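# Seat the rubber seal fully into the lid's groove

## Task

Push the rubber seal down into the lid's groove so that it is seated along its entire loop, with no section left out.

## Robot and tools

Robot: two seven-joint arms, left_arm and right_arm, each carrying a two-finger gripper whose fingers can fold. Base positions in the scene frame: left_arm (-0.002, +0.321, +0.042) m, right_arm (+0.037, -0.456, +0.042) m, both almost unrotated. Scene frame: origin at table-top height halfway between the nominal bases, +x out over the table, +z up, left_arm on the +y side. Each arm's hand poses, Hand targets, velocities and wrist-camera poses are reported in that arm's own base frame. The table and the fixed cameras use the scene frame.

The 18-number row (used by execute_actions and move): every number lies in [-1, 1]. Order: left_arm dx, dy, dz, rx, ry, rz, then left_gripper position, force_limit, speed, then the same nine for right_arm and right_gripper. All 18 are always required, even if one arm stays still. The six pose numbers are an offset, not a pose. They count from that arm's Hand target as it was when the action or move began, along that arm's base axes. 1.0 equals 0.6 m for dx/dy/dz and 180 degrees for rotation. rx, ry, rz form a single rotation vector, applied about the Hand target's position. Six zeros re-request the current Hand target. The three gripper numbers are absolute settings, not offsets. Position: +1 = open 140 mm, about -0.8 = pads touching, -1 = close until blocked. Force_limit: -1 gives about 14 N of pad force, +1 about 58 N. Speed: -1 is about 30 mm/s, +1 about 250 mm/s. A faster close grips harder. Force_limit and speed begin at +1. To leave a gripper unchanged, repeat its last three numbers (0 is a real command).

execute_actions: actions is a list of actions. Each action is a list of up to 15 rows, one row per 1/30 s step, and a short list repeats its final row. Every row in an action is measured from that action's starting Hand target, not from the previous row. A repeated offset keeps moving the arm further. cameras is a list of names, ["all"], or []. Images are returned only for an empty actions list or when cameras are requested.

move: target is one row or a list of up to 15 rows. All rows are offsets from the same starting Hand targets. Paths run in straight lines and all end together, within a 10 s cap. speed is the top path speed in m/s (0.002 to 2, default 0.25), given as one value or one per target. blend, in metres, rounds the corners at intermediate targets. blocking=false returns after about 0.5 s while the motion continues. Paths do not avoid obstacles or the other arm. The result adds a move: line giving the ending (done, off_target, moving, held, fault) and limits (paced = the pose was clipped; held = steps were withheld). Faster moves hit harder, and aiming further past a contact presses harder.

wait: seconds 0 to 10, during which the last commands are held. stop: brakes a running move. zoom_image: camera plus region [x0, y0, x1, y1] in image pixels, at most 504 wide and 504 high, taken from the newest image. set_collision_behavior: contact_force_n of 20, 40 or 85 N; a scene starts at 20. clear_fault: arm, to clear a reported torque or force fault. finished_scene: scene (1 or 2), which cannot be undone.

Control: on every step the commanded pose is clipped to within 70 mm and 16 degrees of the measured pose. Hand target records the clipped command. The gripper often stops short of its Hand target; send the remaining distance as a new offset. To end a push, command the target back past the gripper.

Result lines: end_effector_position (m) and end_effector_quat_wxyz are in the arm's base frame. The position is the point between the closed pads. The fingertips extend about 33 mm beyond it at gaps up to 40 mm, and about 9 mm when fully open. object_status: 0 moving, 1 blocked while opening, 2 blocked while closing (a grip), 3 reached the set position or pads met. position_measured is in counts: 3 open, about 75 = 100 mm, 139 = 60 mm, 200 = 20 mm, 230 = pads touching. The result also gives joint positions, joint velocities ('within noise' when still) and joint torques. External torques are outside-force estimates; an outside push toward a larger joint angle lowers them. Flange force is along the gripper's x, y, z axes and includes the weight of anything held. Wrist depth gives a 7x7 grid of distances in mm for each wrist camera, rows separated by ' / ', with '-' meaning no reading. The gripper's fingers point along its +z and close along its y.

Cameras: cam_head_left and cam_head_right (on a bar behind and above the arms), cam_low, cam_left_wrist and cam_right_wrist, each 896x504. Calibration was supplied in OpenCV form and may be off by a few millimetres or degrees.

Faults: an arm halts if contact torque reaches its joint limit (20 N m at waist and shoulder, 18 at upper arm roll and elbow, 12 at the wrist joints). It also halts if the outside force on it reaches the contact force limit, which includes held weight, or if a joint overruns its range or speed limit. It stays halted until clear_fault is called. Motor heat builds when an arm holds load, stays stretched or pushes against something it cannot reach, and can brake the arm for 30 to 60 s.

Avoid: contact between the two arms or grippers, and closing one gripper on the other's fingers. Do not drop parts or let anything leave the table. Do not slam into or shove hard against the table or the lid. Do not grip hard on a part that is still resting on something, and avoid fast swings. Fingers pressed tip-first onto a surface fold easily unless fully closed, so close them (position -1) before pressing the seal with the fingertips. Work around the groove at moderate speed and force, watching the flange force.

Each tool is called in YAML: its name, and indented under it one key for each argument.

## Session

execute_actions:
  actions: []

Scene clock: 0.00 s.
left_arm: end_effector_position=(+0.3109, +0.2991, +0.1702) position_measured=3 object_status=3 end_effector_quat_wxyz=(+0.078, +0.581, +0.741, -0.326) | right_arm: end_effector_position=(+0.0240, +0.4818, +0.1287) position_measured=3 object_status=3 end_effector_quat_wxyz=(+0.025, +0.816, -0.562, +0.134)
Joint positions: left_arm=[0.842 0.344 0.051 -1.78 -0.172 1.454 -2.447] | right_arm=[1.584 0.095 0.039 -2.178 -0.21 2.058 1.378]
Joint velocities: within noise
Joint torques (N m): no reading
External joint torques (N m): no reading
Flange force (N): no reading
Wrist depth (mm): cam_left_wrist=[- - 383 322 296 271 243 / - - - 370 322 292 258 / 2114 472 532 - - 312 - / 437 132 552 - - 135 - / 88 113 - 624 516 143 107 / - 671 1137 759 633 - 97 / - 649 1127 - 897 2062 84] | cam_right_wrist=[- 316 302 - - - - / - - 319 - - - - / - - - 320 - - - / - 115 324 - - 135 - / - 106 - - 314 - 89 / - - - - - - 94 / - - - - - 324 -]
Hand target: left_arm +0.3109, +0.2991, +0.1702; +0.078, +0.581, +0.741, -0.326 | right_arm +0.0240, +0.4818, +0.1287; +0.025, +0.816, -0.562, +0.134
Tool commands: left_gripper/position=+1.0 left_gripper/force_limit=+1.0 left_gripper/speed=+1.0 right_gripper/position=+1.0 right_gripper/force_limit=+1.0 right_gripper/speed=+1.0

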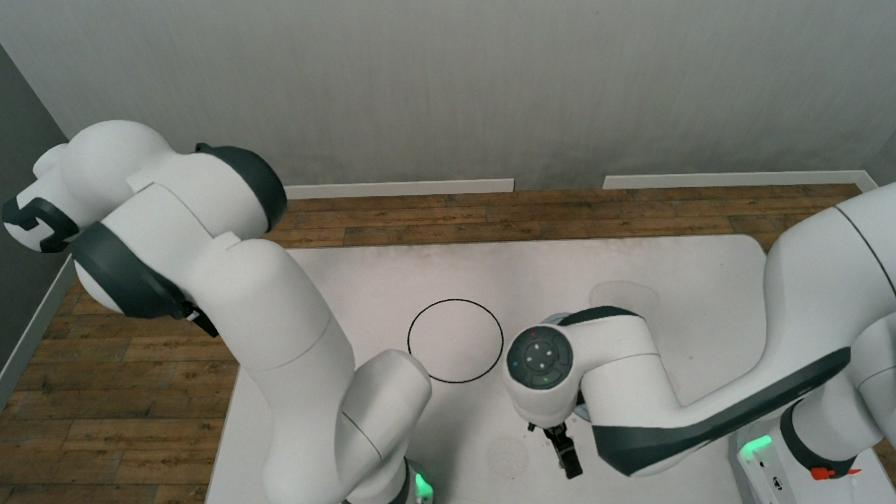

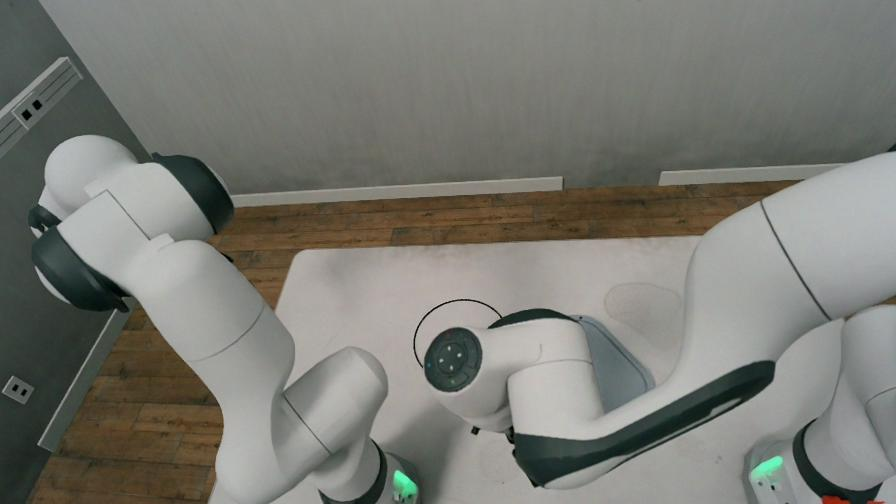

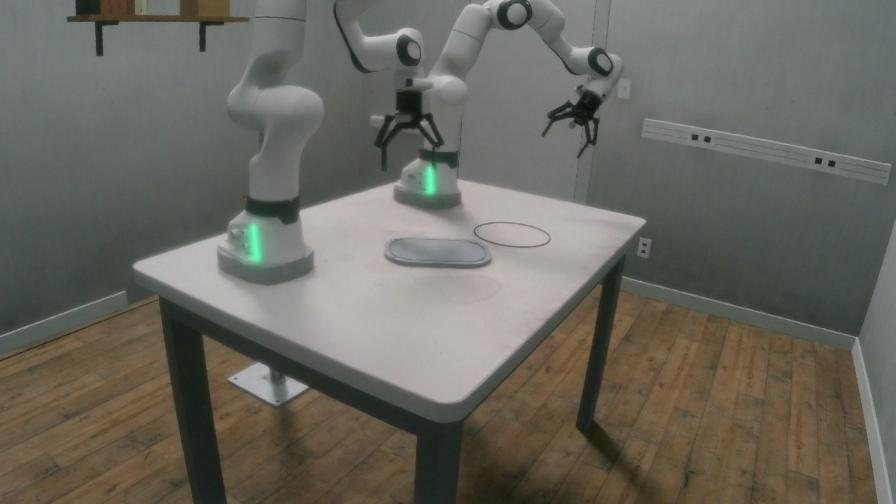

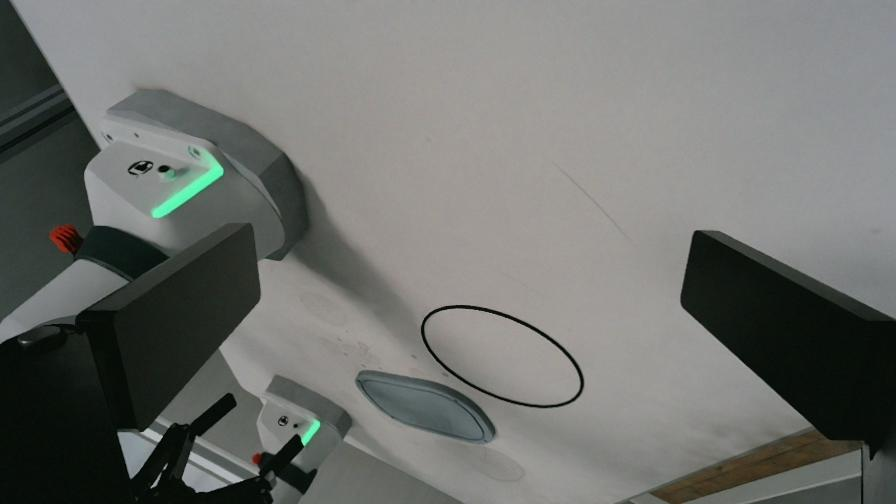

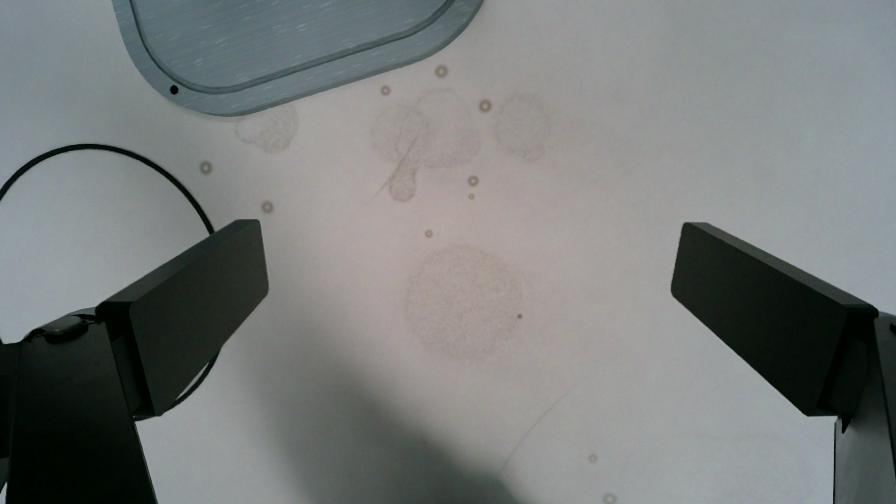

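move:
  target:
    - [0,0,0.3,0,0,0,1,1,1,0.1,-0.3,0.4,0,0,0,1,1,1]
    - [-0.2,0.3,0.4,0,0,0,1,1,1,-0.1,-1,0.4,0,0,0,1,1,1]
  cameras: ["all"]

Scene clock: 4.80 s.
left_arm: end_effector_position=(+0.2453, +0.3991, +0.3845) position_measured=3 object_status=3 end_effector_quat_wxyz=(+0.078, +0.580, +0.743, -0.324) | right_arm: end_effector_position=(+0.0338, +0.1321, +0.3690) position_measured=3 object_status=3 end_effector_quat_wxyz=(+0.006, +0.820, -0.558, +0.125)
Joint positions: left_arm=[1.014 0.502 0.079 -0.979 -0.095 0.802 -2.334] | right_arm=[1.587 -1.191 0.079 -2.54 -0.129 1.193 1.195]
Joint velocities: left_arm=[-0.001 0.001 0 0 -0.001 0.001 0.005] | right_arm=[within noise]
Joint torques (N m): left_arm=[0.64 -46.63 1.12 21.72 1.09 0.22 0.31] | right_arm=[0.89 8.11 -2.68 22.11 -0.07 2.24 0]
External joint torques (N m): left_arm=[0.67 -1.57 -0.13 0.31 0.35 -0.21 0.37] | right_arm=[0.87 0.52 -0.61 0.29 -0.18 0.22 0.01]
Flange force (N): left_arm=[0.0 0.0 0.0] | right_arm=[-1.3 -2.2 -1.2]
Wrist depth (mm): cam_left_wrist=[1952 2096 680 - - 445 671 / - 2224 699 - - - - / - 2842 649 754 - - - / - 130 583 833 743 135 587 / 88 113 563 - 855 134 112 / - 405 546 - - - 97 / - 384 1147 - 2906 2874 83] | cam_right_wrist=[1392 - - - 148 131 116 / 1458 - - - 271 157 133 / 1601 - - - 441 396 1183 / - 114 - - - 135 1256 / - 106 - - - - 90 / - - - 553 - - 94 / - - - - - 1346 -]
Hand target: left_arm +0.2441, +0.3993, +0.3836; +0.078, +0.581, +0.741, -0.326 (not the last commanded pose) | right_arm +0.0350, +0.1327, +0.3686; +0.006, +0.820, -0.558, +0.126 (not the last commanded pose)
Off the commanded pose: left_arm 0.100 m, 0 deg | right_arm 0.260 m, 2 deg.
move: held (right_arm; a check stopped the path), off_target (left_arm; braked when a check withheld steps of right_arm); path passed 1 of 2 targets; limits=held
pose unreachable (right arm): on one or more control steps of this call, first in action 0 (counted from 0), this arm could not follow its commanded pose, so it was not sent that pose on those steps. It may still have moved: this result reports where it is.
cause: moving toward the commanded pose would bring two parts of the arm too close to each other (its gripper and another part of the arm, with joints 3 (upper arm roll) to 7 (wrist roll) between them, 38 mm apart when it was first held).
camera_calibration:
cam_left_wrist: T_world_to_cam=[[0.911988, 0.130025, -0.389064, -0.117044], [0.387846, -0.582232, 0.71455, -0.128553], [-0.133616, -0.802558, -0.581419, 0.715103], [0, 0, 0, 1]] pos_world=[0.252151, 0.514283, 0.462094]
cam_right_wrist: T_world_to_cam=[[-0.915296, -0.384484, -0.120023, 0.13104], [-0.398417, 0.907996, 0.129639, -0.155703], [0.0591363, 0.166477, -0.98427, 0.484278], [0, 0, 0, 1]] pos_world=[0.029267, 0.11114, 0.512574]

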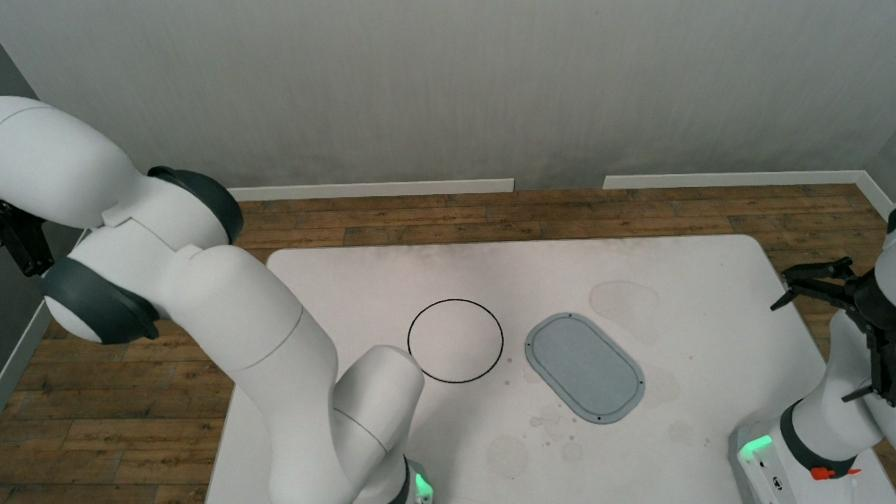

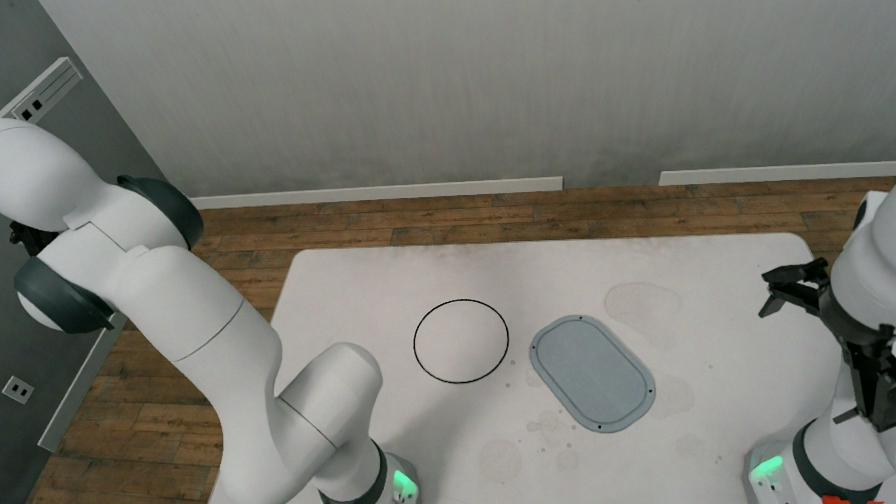

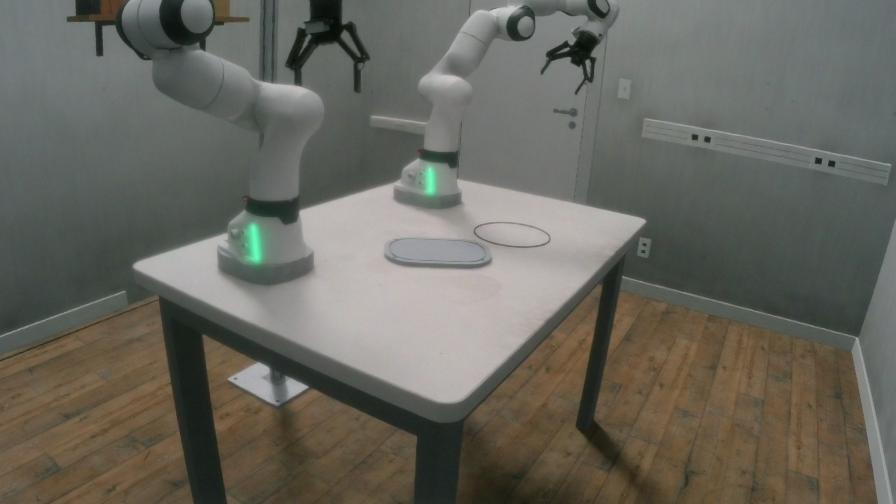

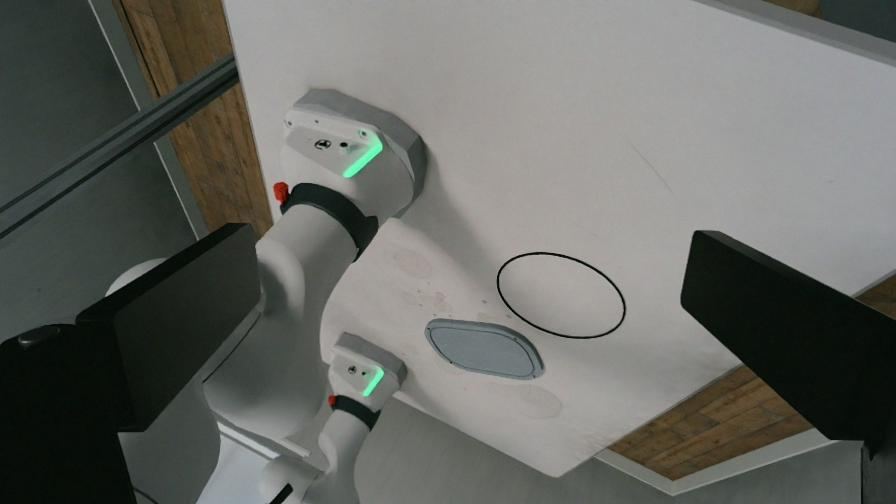

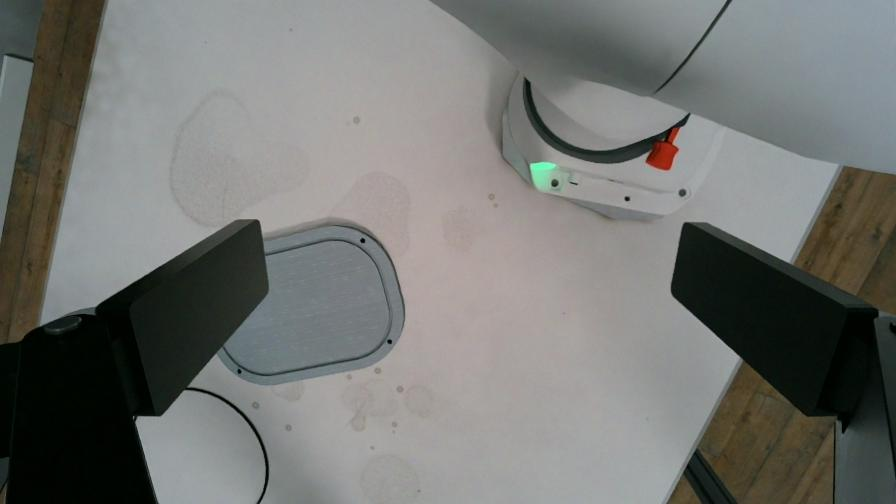

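zoom_image:
  camera: "cam_head_left"
  region: [390, 280, 670, 440]

zoom_image:
  camera: "cam_head_right"
  region: [390, 280, 670, 440]

zoom_image:
  camera: "cam_right_wrist"
  region: [200, 200, 440, 400]

zoom_image:
  camera: "cam_low"
  region: [370, 200, 570, 290]

Scaled by 1.800 from the camera's 896x504 image, which has a finer 1280x720 frame.

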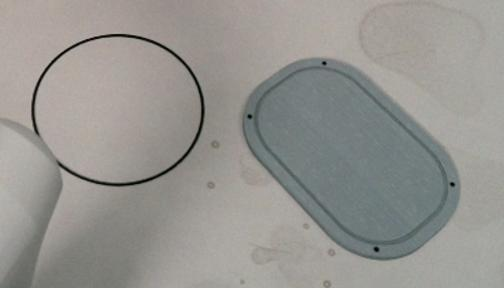

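Scaled by 1.800 from the camera's 896x504 image, which has a finer 1280x720 frame.

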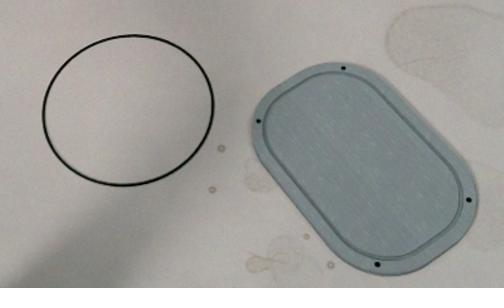

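Scaled by 2.100 from the camera's 896x504 image, which has a finer 1280x720 frame.

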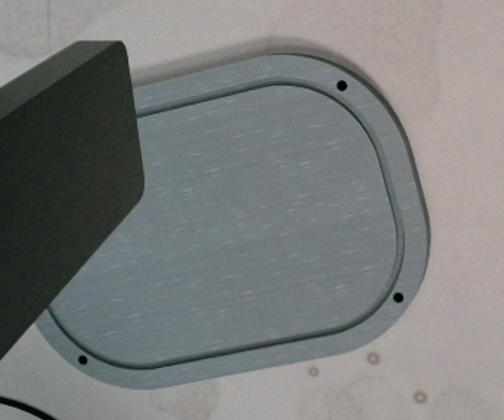

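Scaled by 2.520 from the camera's 896x504 image, which has a finer 1280x720 frame.

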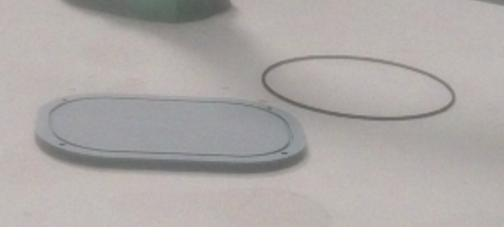

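move:
  target: [0.342,-0.788,-0.443,0.210,-0.0535,0.108,-0.3,1,0,0.298,0.755,-0.418,0.0407,0.0689,0.0705,-0.3,1,0]
  cameras: ["all"]

Scene clock: 11.70 s.
left_arm: end_effector_position=(+0.4178, -0.0246, +0.1411) position_measured=167 object_status=3 end_effector_quat_wxyz=(+0.035, +0.533, +0.844, -0.044) | right_arm: end_effector_position=(+0.2125, +0.5828, +0.1202) position_measured=167 object_status=3 end_effector_quat_wxyz=(-0.001, +0.883, -0.470, +0.002)
Joint positions: left_arm=[1.176 -0.667 -1.133 -2.552 -0.822 2.052 -2.978] | right_arm=[1.566 0.339 -0.369 -1.907 0.145 2.222 0.535]
Joint velocities: left_arm=[within noise] | right_arm=[0.001 -0.001 0 0 0 0 -0.005]
Joint torques (N m): left_arm=[0.29 1.18 14.36 18.8 0.93 2.09 0.34] | right_arm=[0.35 -40.15 -3.37 24.17 0.62 2.23 -0.31]
External joint torques (N m): left_arm=[0.3 -0.58 0.11 0.12 0.21 -0.3 0.35] | right_arm=[0.37 0.12 0.36 1 0.02 -0.31 -0.31]
Flange force (N): left_arm=[0.8 -0.6 -2.0] | right_arm=[-3.0 -4.1 -1.1]
Wrist depth (mm): cam_left_wrist=[302 295 - - 298 - 286 / 308 313 - - 308 300 313 / - - 336 - - - 1173 / - - 347 163 125 - - / - 82 93 373 111 94 1311 / - - 70 - - - 73 / - - - - - - 70] | cam_right_wrist=[273 - 263 - - - - / - - - - - - - / - - 307 - - - - / - - - - 118 - 329 / - - 87 339 - - - / - - - - - - - / - - - - - - -]
Hand target: left_arm +0.4164, -0.0240, +0.1405; +0.034, +0.535, +0.843, -0.045 (not the last commanded pose) | right_arm +0.2126, +0.5825, +0.1196; +0.000, +0.884, -0.468, +0.002 (not the last commanded pose)
Off the commanded pose: left_arm 0.063 m, 11 deg | right_arm 0.004 m, 0 deg.
move: held (left_arm; a check stopped the path), off_target (right_arm; braked when a check withheld steps of left_arm); limits=held
pose unreachable (left arm): on one or more control steps of this call, first in action 0 (counted from 0), this arm could not follow its commanded pose, so it was not sent that pose on those steps. It may still have moved: this result reports where it is.
cause: moving toward the commanded pose would bring a part of the arm too close to another arm (a part of this arm just beyond joint 5 (forearm roll) and a part of the right arm just beyond its joint 6 (wrist pitch), 42 mm apart when this arm was first held).
camera_calibration:
cam_left_wrist: T_world_to_cam=[[0.899016, 0.437033, -0.0278117, -0.351999], [0.407157, -0.810798, 0.420512, -0.240358], [0.161228, -0.38937, -0.906861, 0.189447], [0, 0, 0, 1]] pos_world=[0.383772, 0.0327183, 0.263086]
cam_right_wrist: T_world_to_cam=[[-0.824809, -0.565404, 0.00285099, 0.509505], [-0.531424, 0.776942, 0.337564, -0.381908], [-0.193075, 0.276911, -0.941298, 0.137838], [0, 0, 0, 1]] pos_world=[0.243902, 0.546628, 0.257212]

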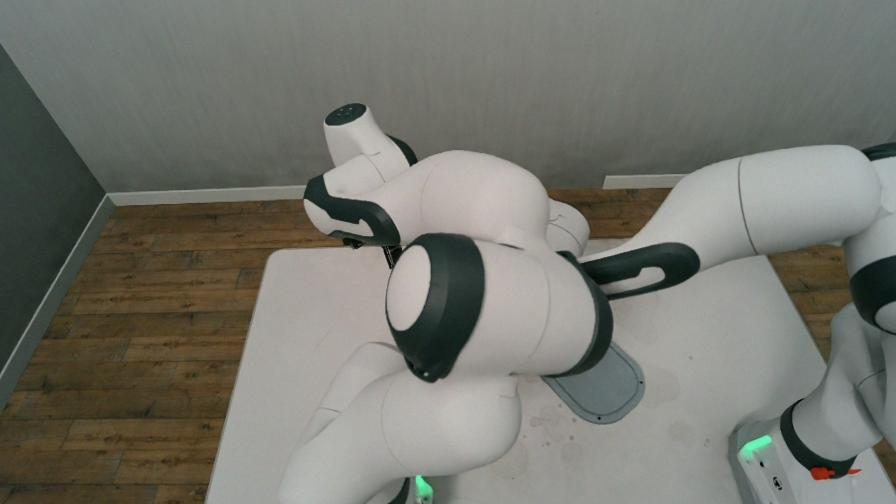

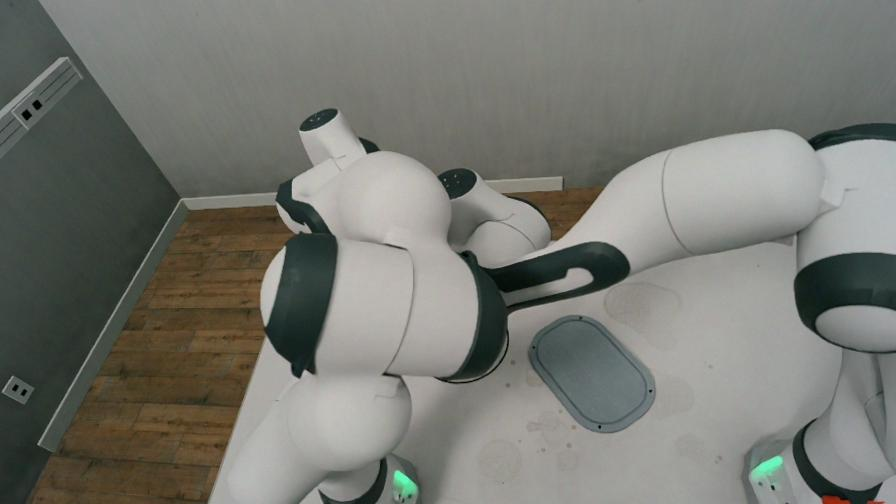

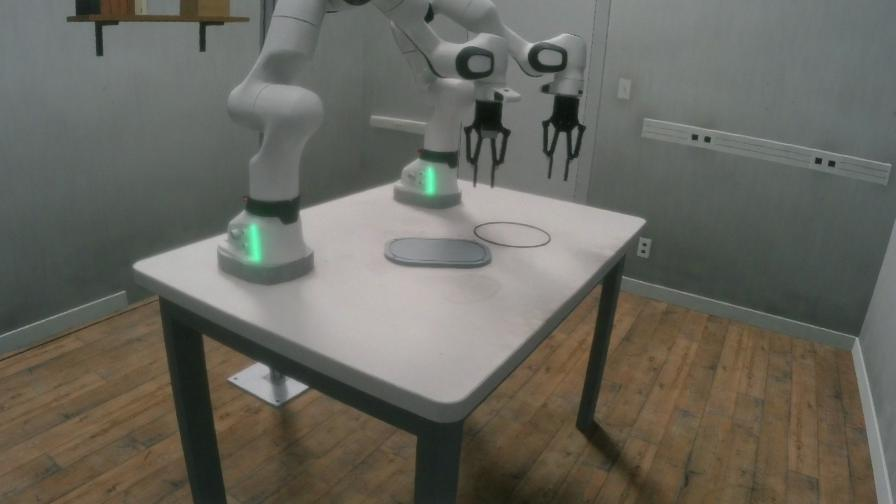

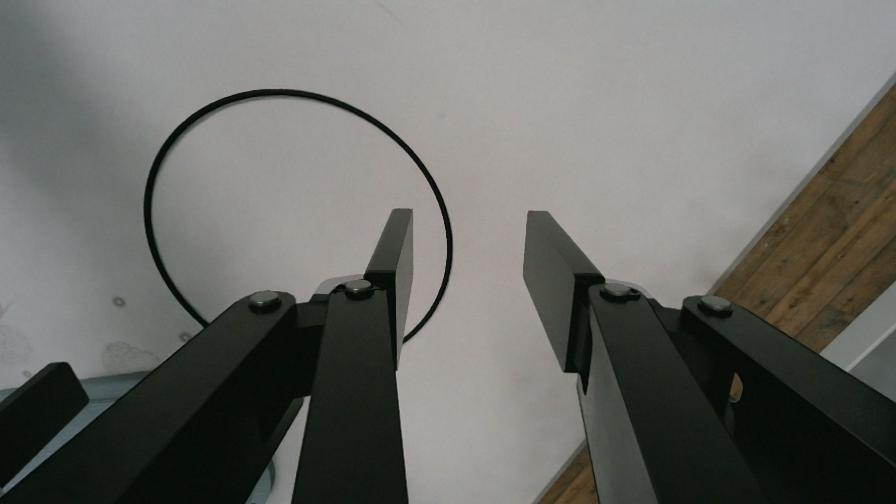

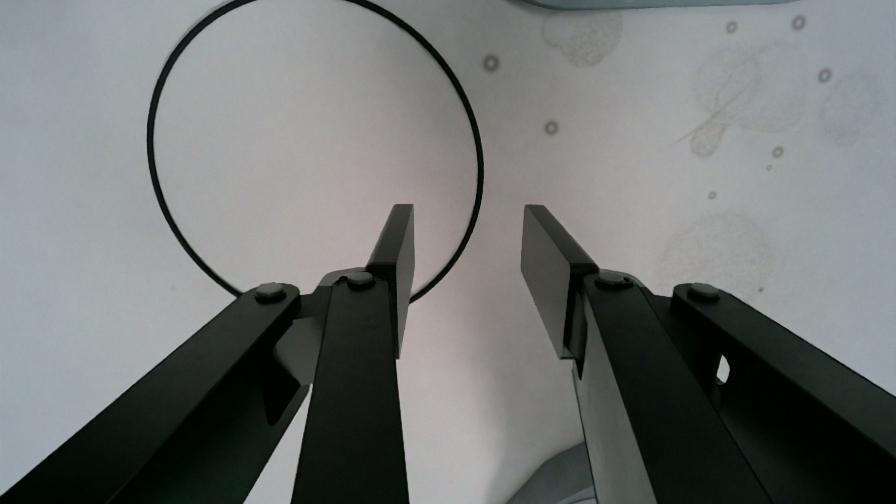

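move:
  target:
    - [-0.05,0.35,0.25,0,0,-0.25,-0.3,1,0,0,0,0,0,0,0,-0.3,1,0]
    - [-0.2,0.7,0.35,0,0,-0.5,-0.3,1,0,0,0,0,0,0,0,-0.3,1,0]
  blend: 0.05

move:
  target: [0,0,0,0,0,-0.5,-0.3,1,0,0,0,0,0,0,0,-0.3,1,0]
  cameras: ["all"]

Scene clock: 16.90 s.
left_arm: end_effector_position=(+0.2969, +0.3961, +0.3516) position_measured=167 object_status=3 end_effector_quat_wxyz=(-0.009, +0.974, +0.221, -0.054) | right_arm: end_effector_position=(+0.2125, +0.5829, +0.1203) position_measured=167 object_status=3 end_effector_quat_wxyz=(-0.001, +0.883, -0.469, +0.002)
Joint positions: left_arm=[1.086 -0.142 -0.193 -1.878 0.055 1.665 -1.129] | right_arm=[1.566 0.339 -0.369 -1.907 0.145 2.221 0.533]
Joint velocities: left_arm=[-0.001 0.001 -0.001 0 0.001 -0.001 0.006] | right_arm=[within noise]
Joint torques (N m): left_arm=[0.15 -28.49 0.91 25.14 1.01 2.15 0.43] | right_arm=[0.35 -40.13 -3.38 24.12 0.63 2.23 -0.2]
External joint torques (N m): left_arm=[0.07 -1.15 0.1 0.36 -0.01 -0.3 0.44] | right_arm=[0.55 0.39 0.52 0.87 0.03 -0.32 -0.2]
Flange force (N): left_arm=[-2.8 0.2 -1.4] | right_arm=[-3.4 -3.9 -0.7]
Wrist depth (mm): cam_left_wrist=[1311 1311 1292 1266 1189 474 - / 1332 1375 1360 1360 - 508 - / 1504 1513 1461 1405 560 - - / 1608 1588 1541 167 136 - - / 1672 92 93 641 111 94 - / - - 70 - - - 70 / - - - 761 - - 70] | cam_right_wrist=[- - - 269 273 - - / - - - - - - - / - - - - - - - / - - - - 118 - - / - - 87 - - - - / - - - - - - - / - - - 393 - - -]
Hand target: left_arm +0.2964, +0.3960, +0.3505; -0.008, +0.974, +0.218, -0.056 | right_arm +0.2126, +0.5825, +0.1196; +0.000, +0.884, -0.468, +0.002
Off the commanded pose: left_arm 0.001 m, 0 deg | right_arm 0.001 m, 0 deg.
move: done

Scene clock: 21.53 s.
left_arm: end_effector_position=(+0.2967, +0.3952, +0.3495) position_measured=167 object_status=3 end_effector_quat_wxyz=(-0.043, +0.845, -0.532, -0.033) | right_arm: end_effector_position=(+0.2125, +0.5829, +0.1203) position_measured=167 object_status=3 end_effector_quat_wxyz=(-0.001, +0.883, -0.469, +0.002)
Joint positions: left_arm=[0.745 -0.293 0.12 -2.072 0.117 1.856 0.385] | right_arm=[1.566 0.339 -0.369 -1.907 0.145 2.221 0.533]
Joint velocities: left_arm=[-0.001 0 -0.003 -0.002 0.001 -0.001 0.006] | right_arm=[within noise]
Joint torques (N m): left_arm=[-0.21 -24.68 -0.84 24.7 1.01 2.75 0.28] | right_arm=[0.42 -40.11 -3.42 24.13 0.63 2.24 -0.24]
External joint torques (N m): left_arm=[-0.09 -2.36 0.7 -0.48 0.14 0 0.29] | right_arm=[0.51 0.13 0.37 1.02 0.03 -0.29 -0.24]
Flange force (N): left_arm=[2.3 8.4 0.7] | right_arm=[-3.2 -3.8 -1.1]
Wrist depth (mm): cam_left_wrist=[1272 1368 1279 1332 - 474 - / 1397 1375 1360 1375 1332 - - / 1413 1470 1353 1437 1405 - - / 1569 1588 1522 1541 1487 1504 1470 / 1705 92 93 1672 111 95 1650 / - - 70 1840 - - 73 / - - - 1840 - - 70] | cam_right_wrist=[- - - 272 272 - - / - - - - 279 281 280 / - - - - - - - / - - - 158 119 - - / - - 87 - - - - / - - - - - - - / - - - - - - -]
Hand target: left_arm +0.2964, +0.3960, +0.3505; -0.045, +0.843, -0.535, -0.034 | right_arm +0.2126, +0.5825, +0.1196; +0.000, +0.884, -0.468, +0.002
Off the commanded pose: left_arm 0.001 m, 1 deg | right_arm 0.001 m, 0 deg.
move: done
camera_calibration:
cam_left_wrist: T_world_to_cam=[[-0.897745, -0.439501, -0.0298796, 0.459375], [-0.410853, 0.810896, 0.416711, -0.335253], [-0.158916, 0.386376, -0.908548, 0.350398], [0, 0, 0, 1]] pos_world=[0.330346, 0.338366, 0.471784]
cam_right_wrist: T_world_to_cam=[[-0.823716, -0.566996, 0.00290856, 0.510086], [-0.53293, 0.775957, 0.337454, -0.380969], [-0.193592, 0.276416, -0.941337, 0.138246], [0, 0, 0, 1]] pos_world=[0.243899, 0.546619, 0.257212]

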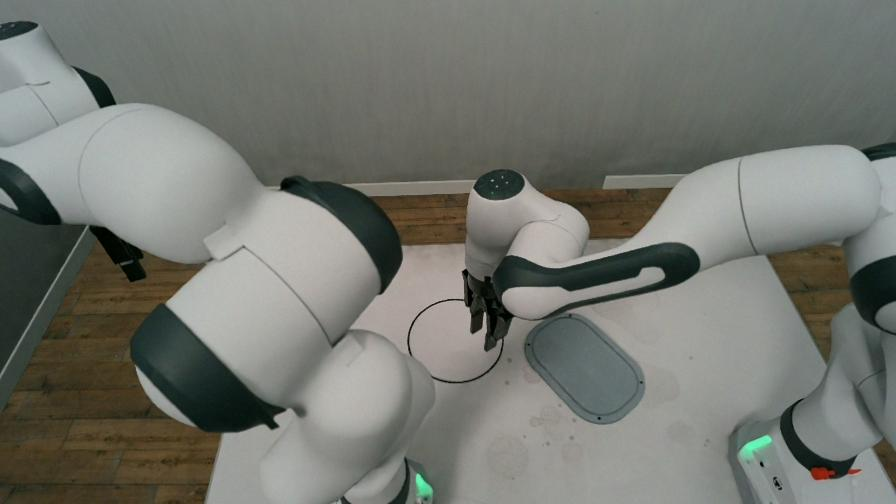

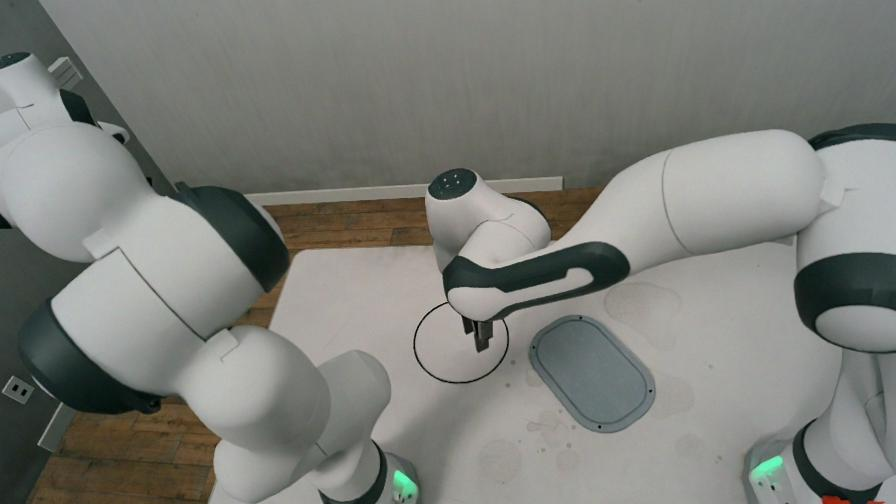

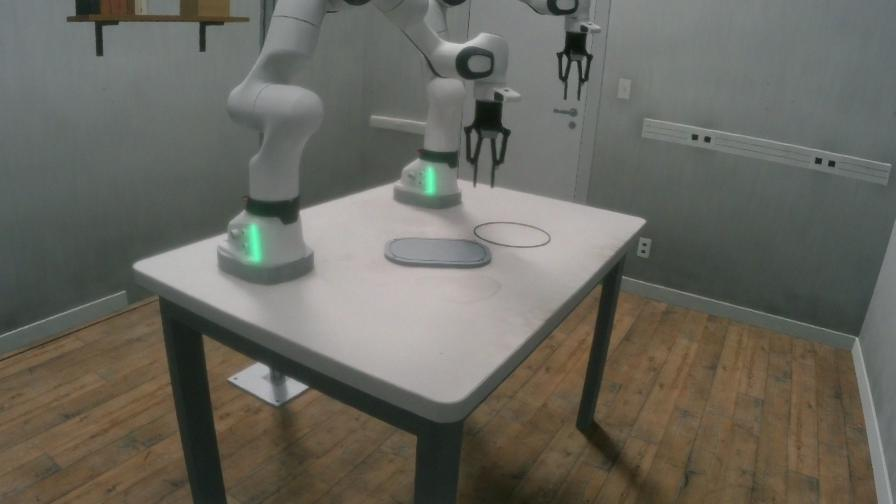

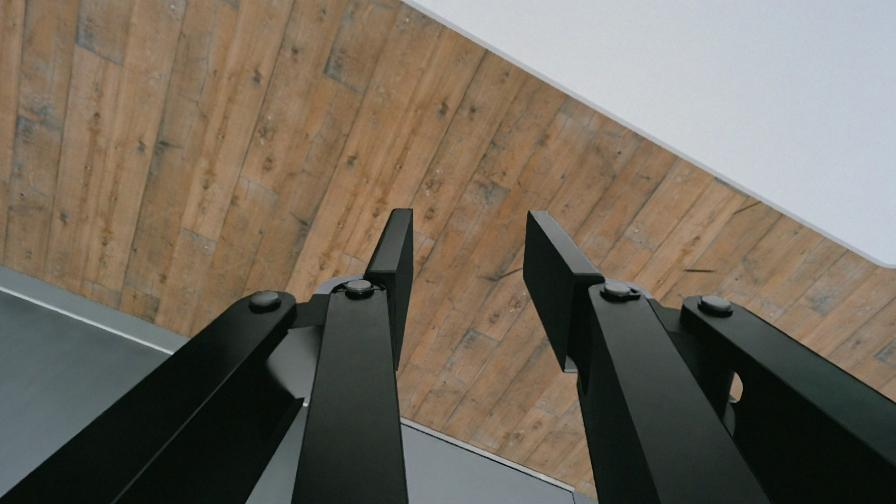

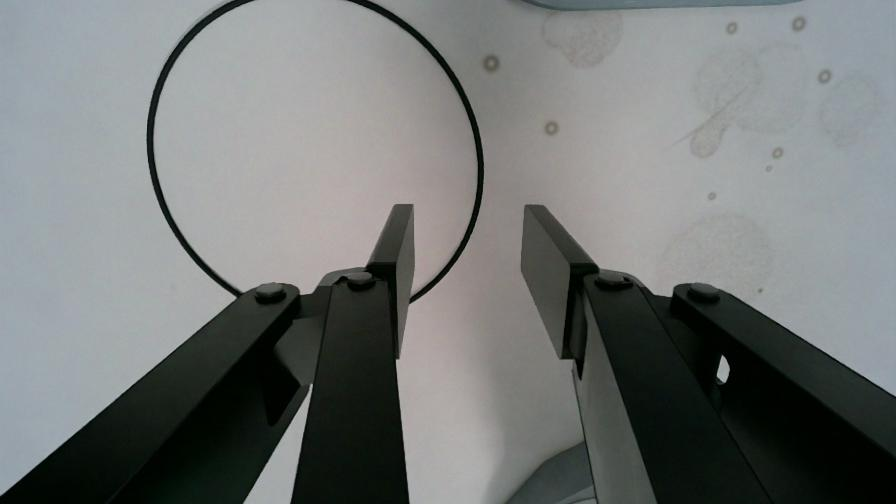

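move:
  target: [0.254,-0.783,-0.3875,-0.034,-0.006,0.048,-0.3,1,0,-0.025,-0.017,0,0,0,0,-0.3,1,0]
  cameras: ["all"]

Scene clock: 26.20 s.
left_arm: end_effector_position=(+0.4484, -0.0741, +0.1184) position_measured=167 object_status=3 end_effector_quat_wxyz=(-0.002, +0.881, -0.473, +0.000) | right_arm: end_effector_position=(+0.1975, +0.5723, +0.1192) position_measured=167 object_status=3 end_effector_quat_wxyz=(+0.001, +0.884, -0.468, +0.001)
Joint positions: left_arm=[0.625 -0.183 -0.795 -2.504 -0.182 2.368 -0.616] | right_arm=[1.594 0.301 -0.377 -1.963 0.138 2.238 0.549]
Joint velocities: left_arm=[0 0 -0.001 0.001 0 0.001 -0.004] | right_arm=[within noise]
Joint torques (N m): left_arm=[0.67 -17.92 3.01 22.24 0.78 2.56 -0.17] | right_arm=[1.38 -39.97 -3.78 23.14 0.46 2.72 0.24]
External joint torques (N m): left_arm=[0.7 -1.47 -0.43 0.59 0.23 -0.09 -0.17] | right_arm=[1.51 -1.09 -0.3 0.14 -0.13 0.19 0.24]
Flange force (N): left_arm=[-0.3 0.9 -3.0] | right_arm=[0.9 4.7 -1.9]
Wrist depth (mm): cam_left_wrist=[1057 268 276 - 273 276 282 / 1137 - 285 - - - 286 / 1184 305 - - - - - / - - - - 126 - - / - 92 93 336 111 94 - / - - 70 - - - 70 / - - - 376 - - 70] | cam_right_wrist=[- 273 - - - - 269 / - - - - - - - / - 299 300 - - - - / - - - 156 119 - - / - - 87 - - - - / - - - - - - - / - - - - - - -]
Hand target: left_arm +0.4488, -0.0738, +0.1180; -0.002, +0.882, -0.471, +0.000 | right_arm +0.1976, +0.5723, +0.1196; +0.000, +0.884, -0.468, +0.002
Off the commanded pose: left_arm 0.001 m, 0 deg | right_arm 0.000 m, 0 deg.
move: done
camera_calibration:
cam_left_wrist: T_world_to_cam=[[-0.82813, -0.560503, 0.00613052, 0.337959], [-0.52851, 0.784412, 0.324616, 0.265656], [-0.186757, 0.265584, -0.945826, 0.353779], [0, 0, 0, 1]] pos_world=[0.486346, -0.112915, 0.246305]
cam_right_wrist: T_world_to_cam=[[-0.821533, -0.5701, 0.00833245, 0.492505], [-0.534307, 0.774891, 0.337727, -0.379581], [-0.198995, 0.273002, -0.941207, 0.140287], [0, 0, 0, 1]] pos_world=[0.229713, 0.536612, 0.25613]

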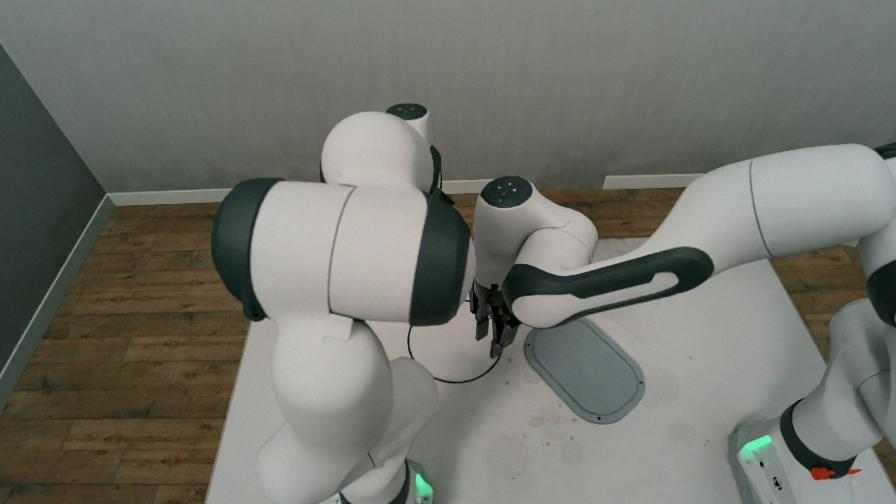

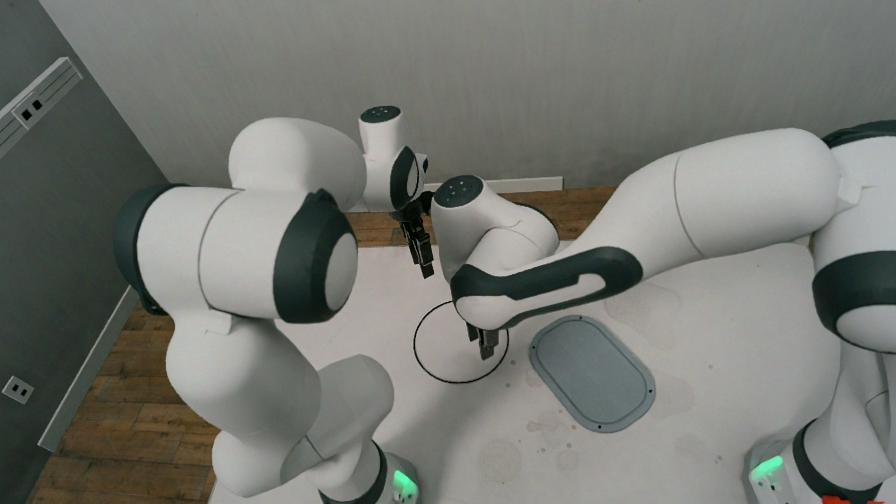

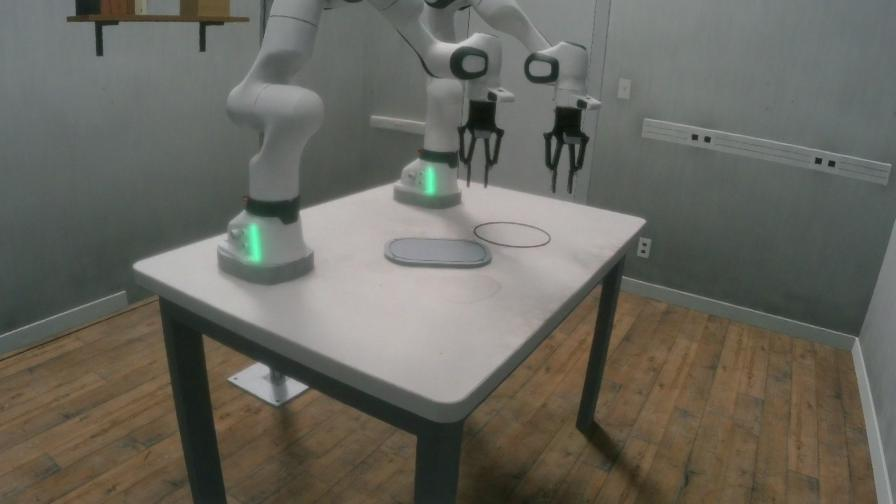

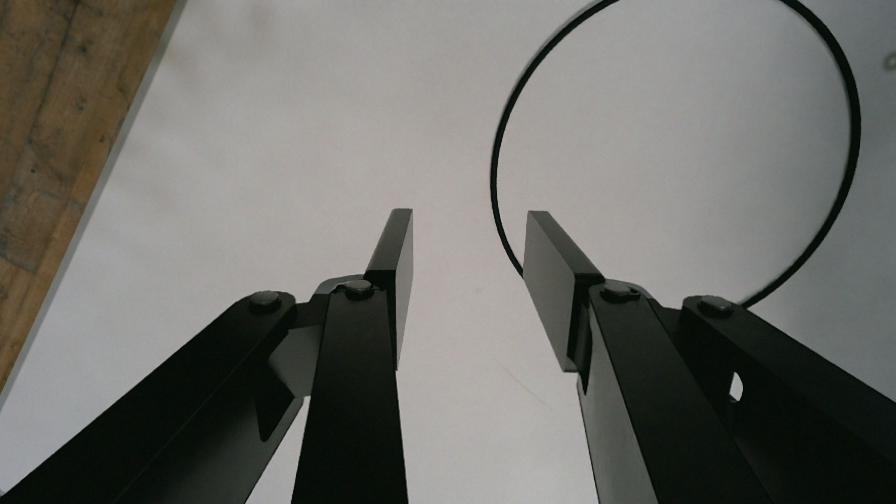

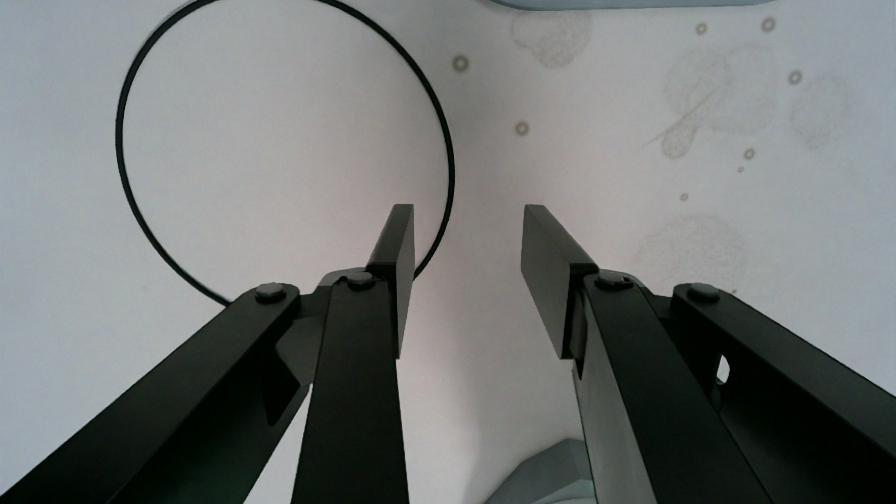

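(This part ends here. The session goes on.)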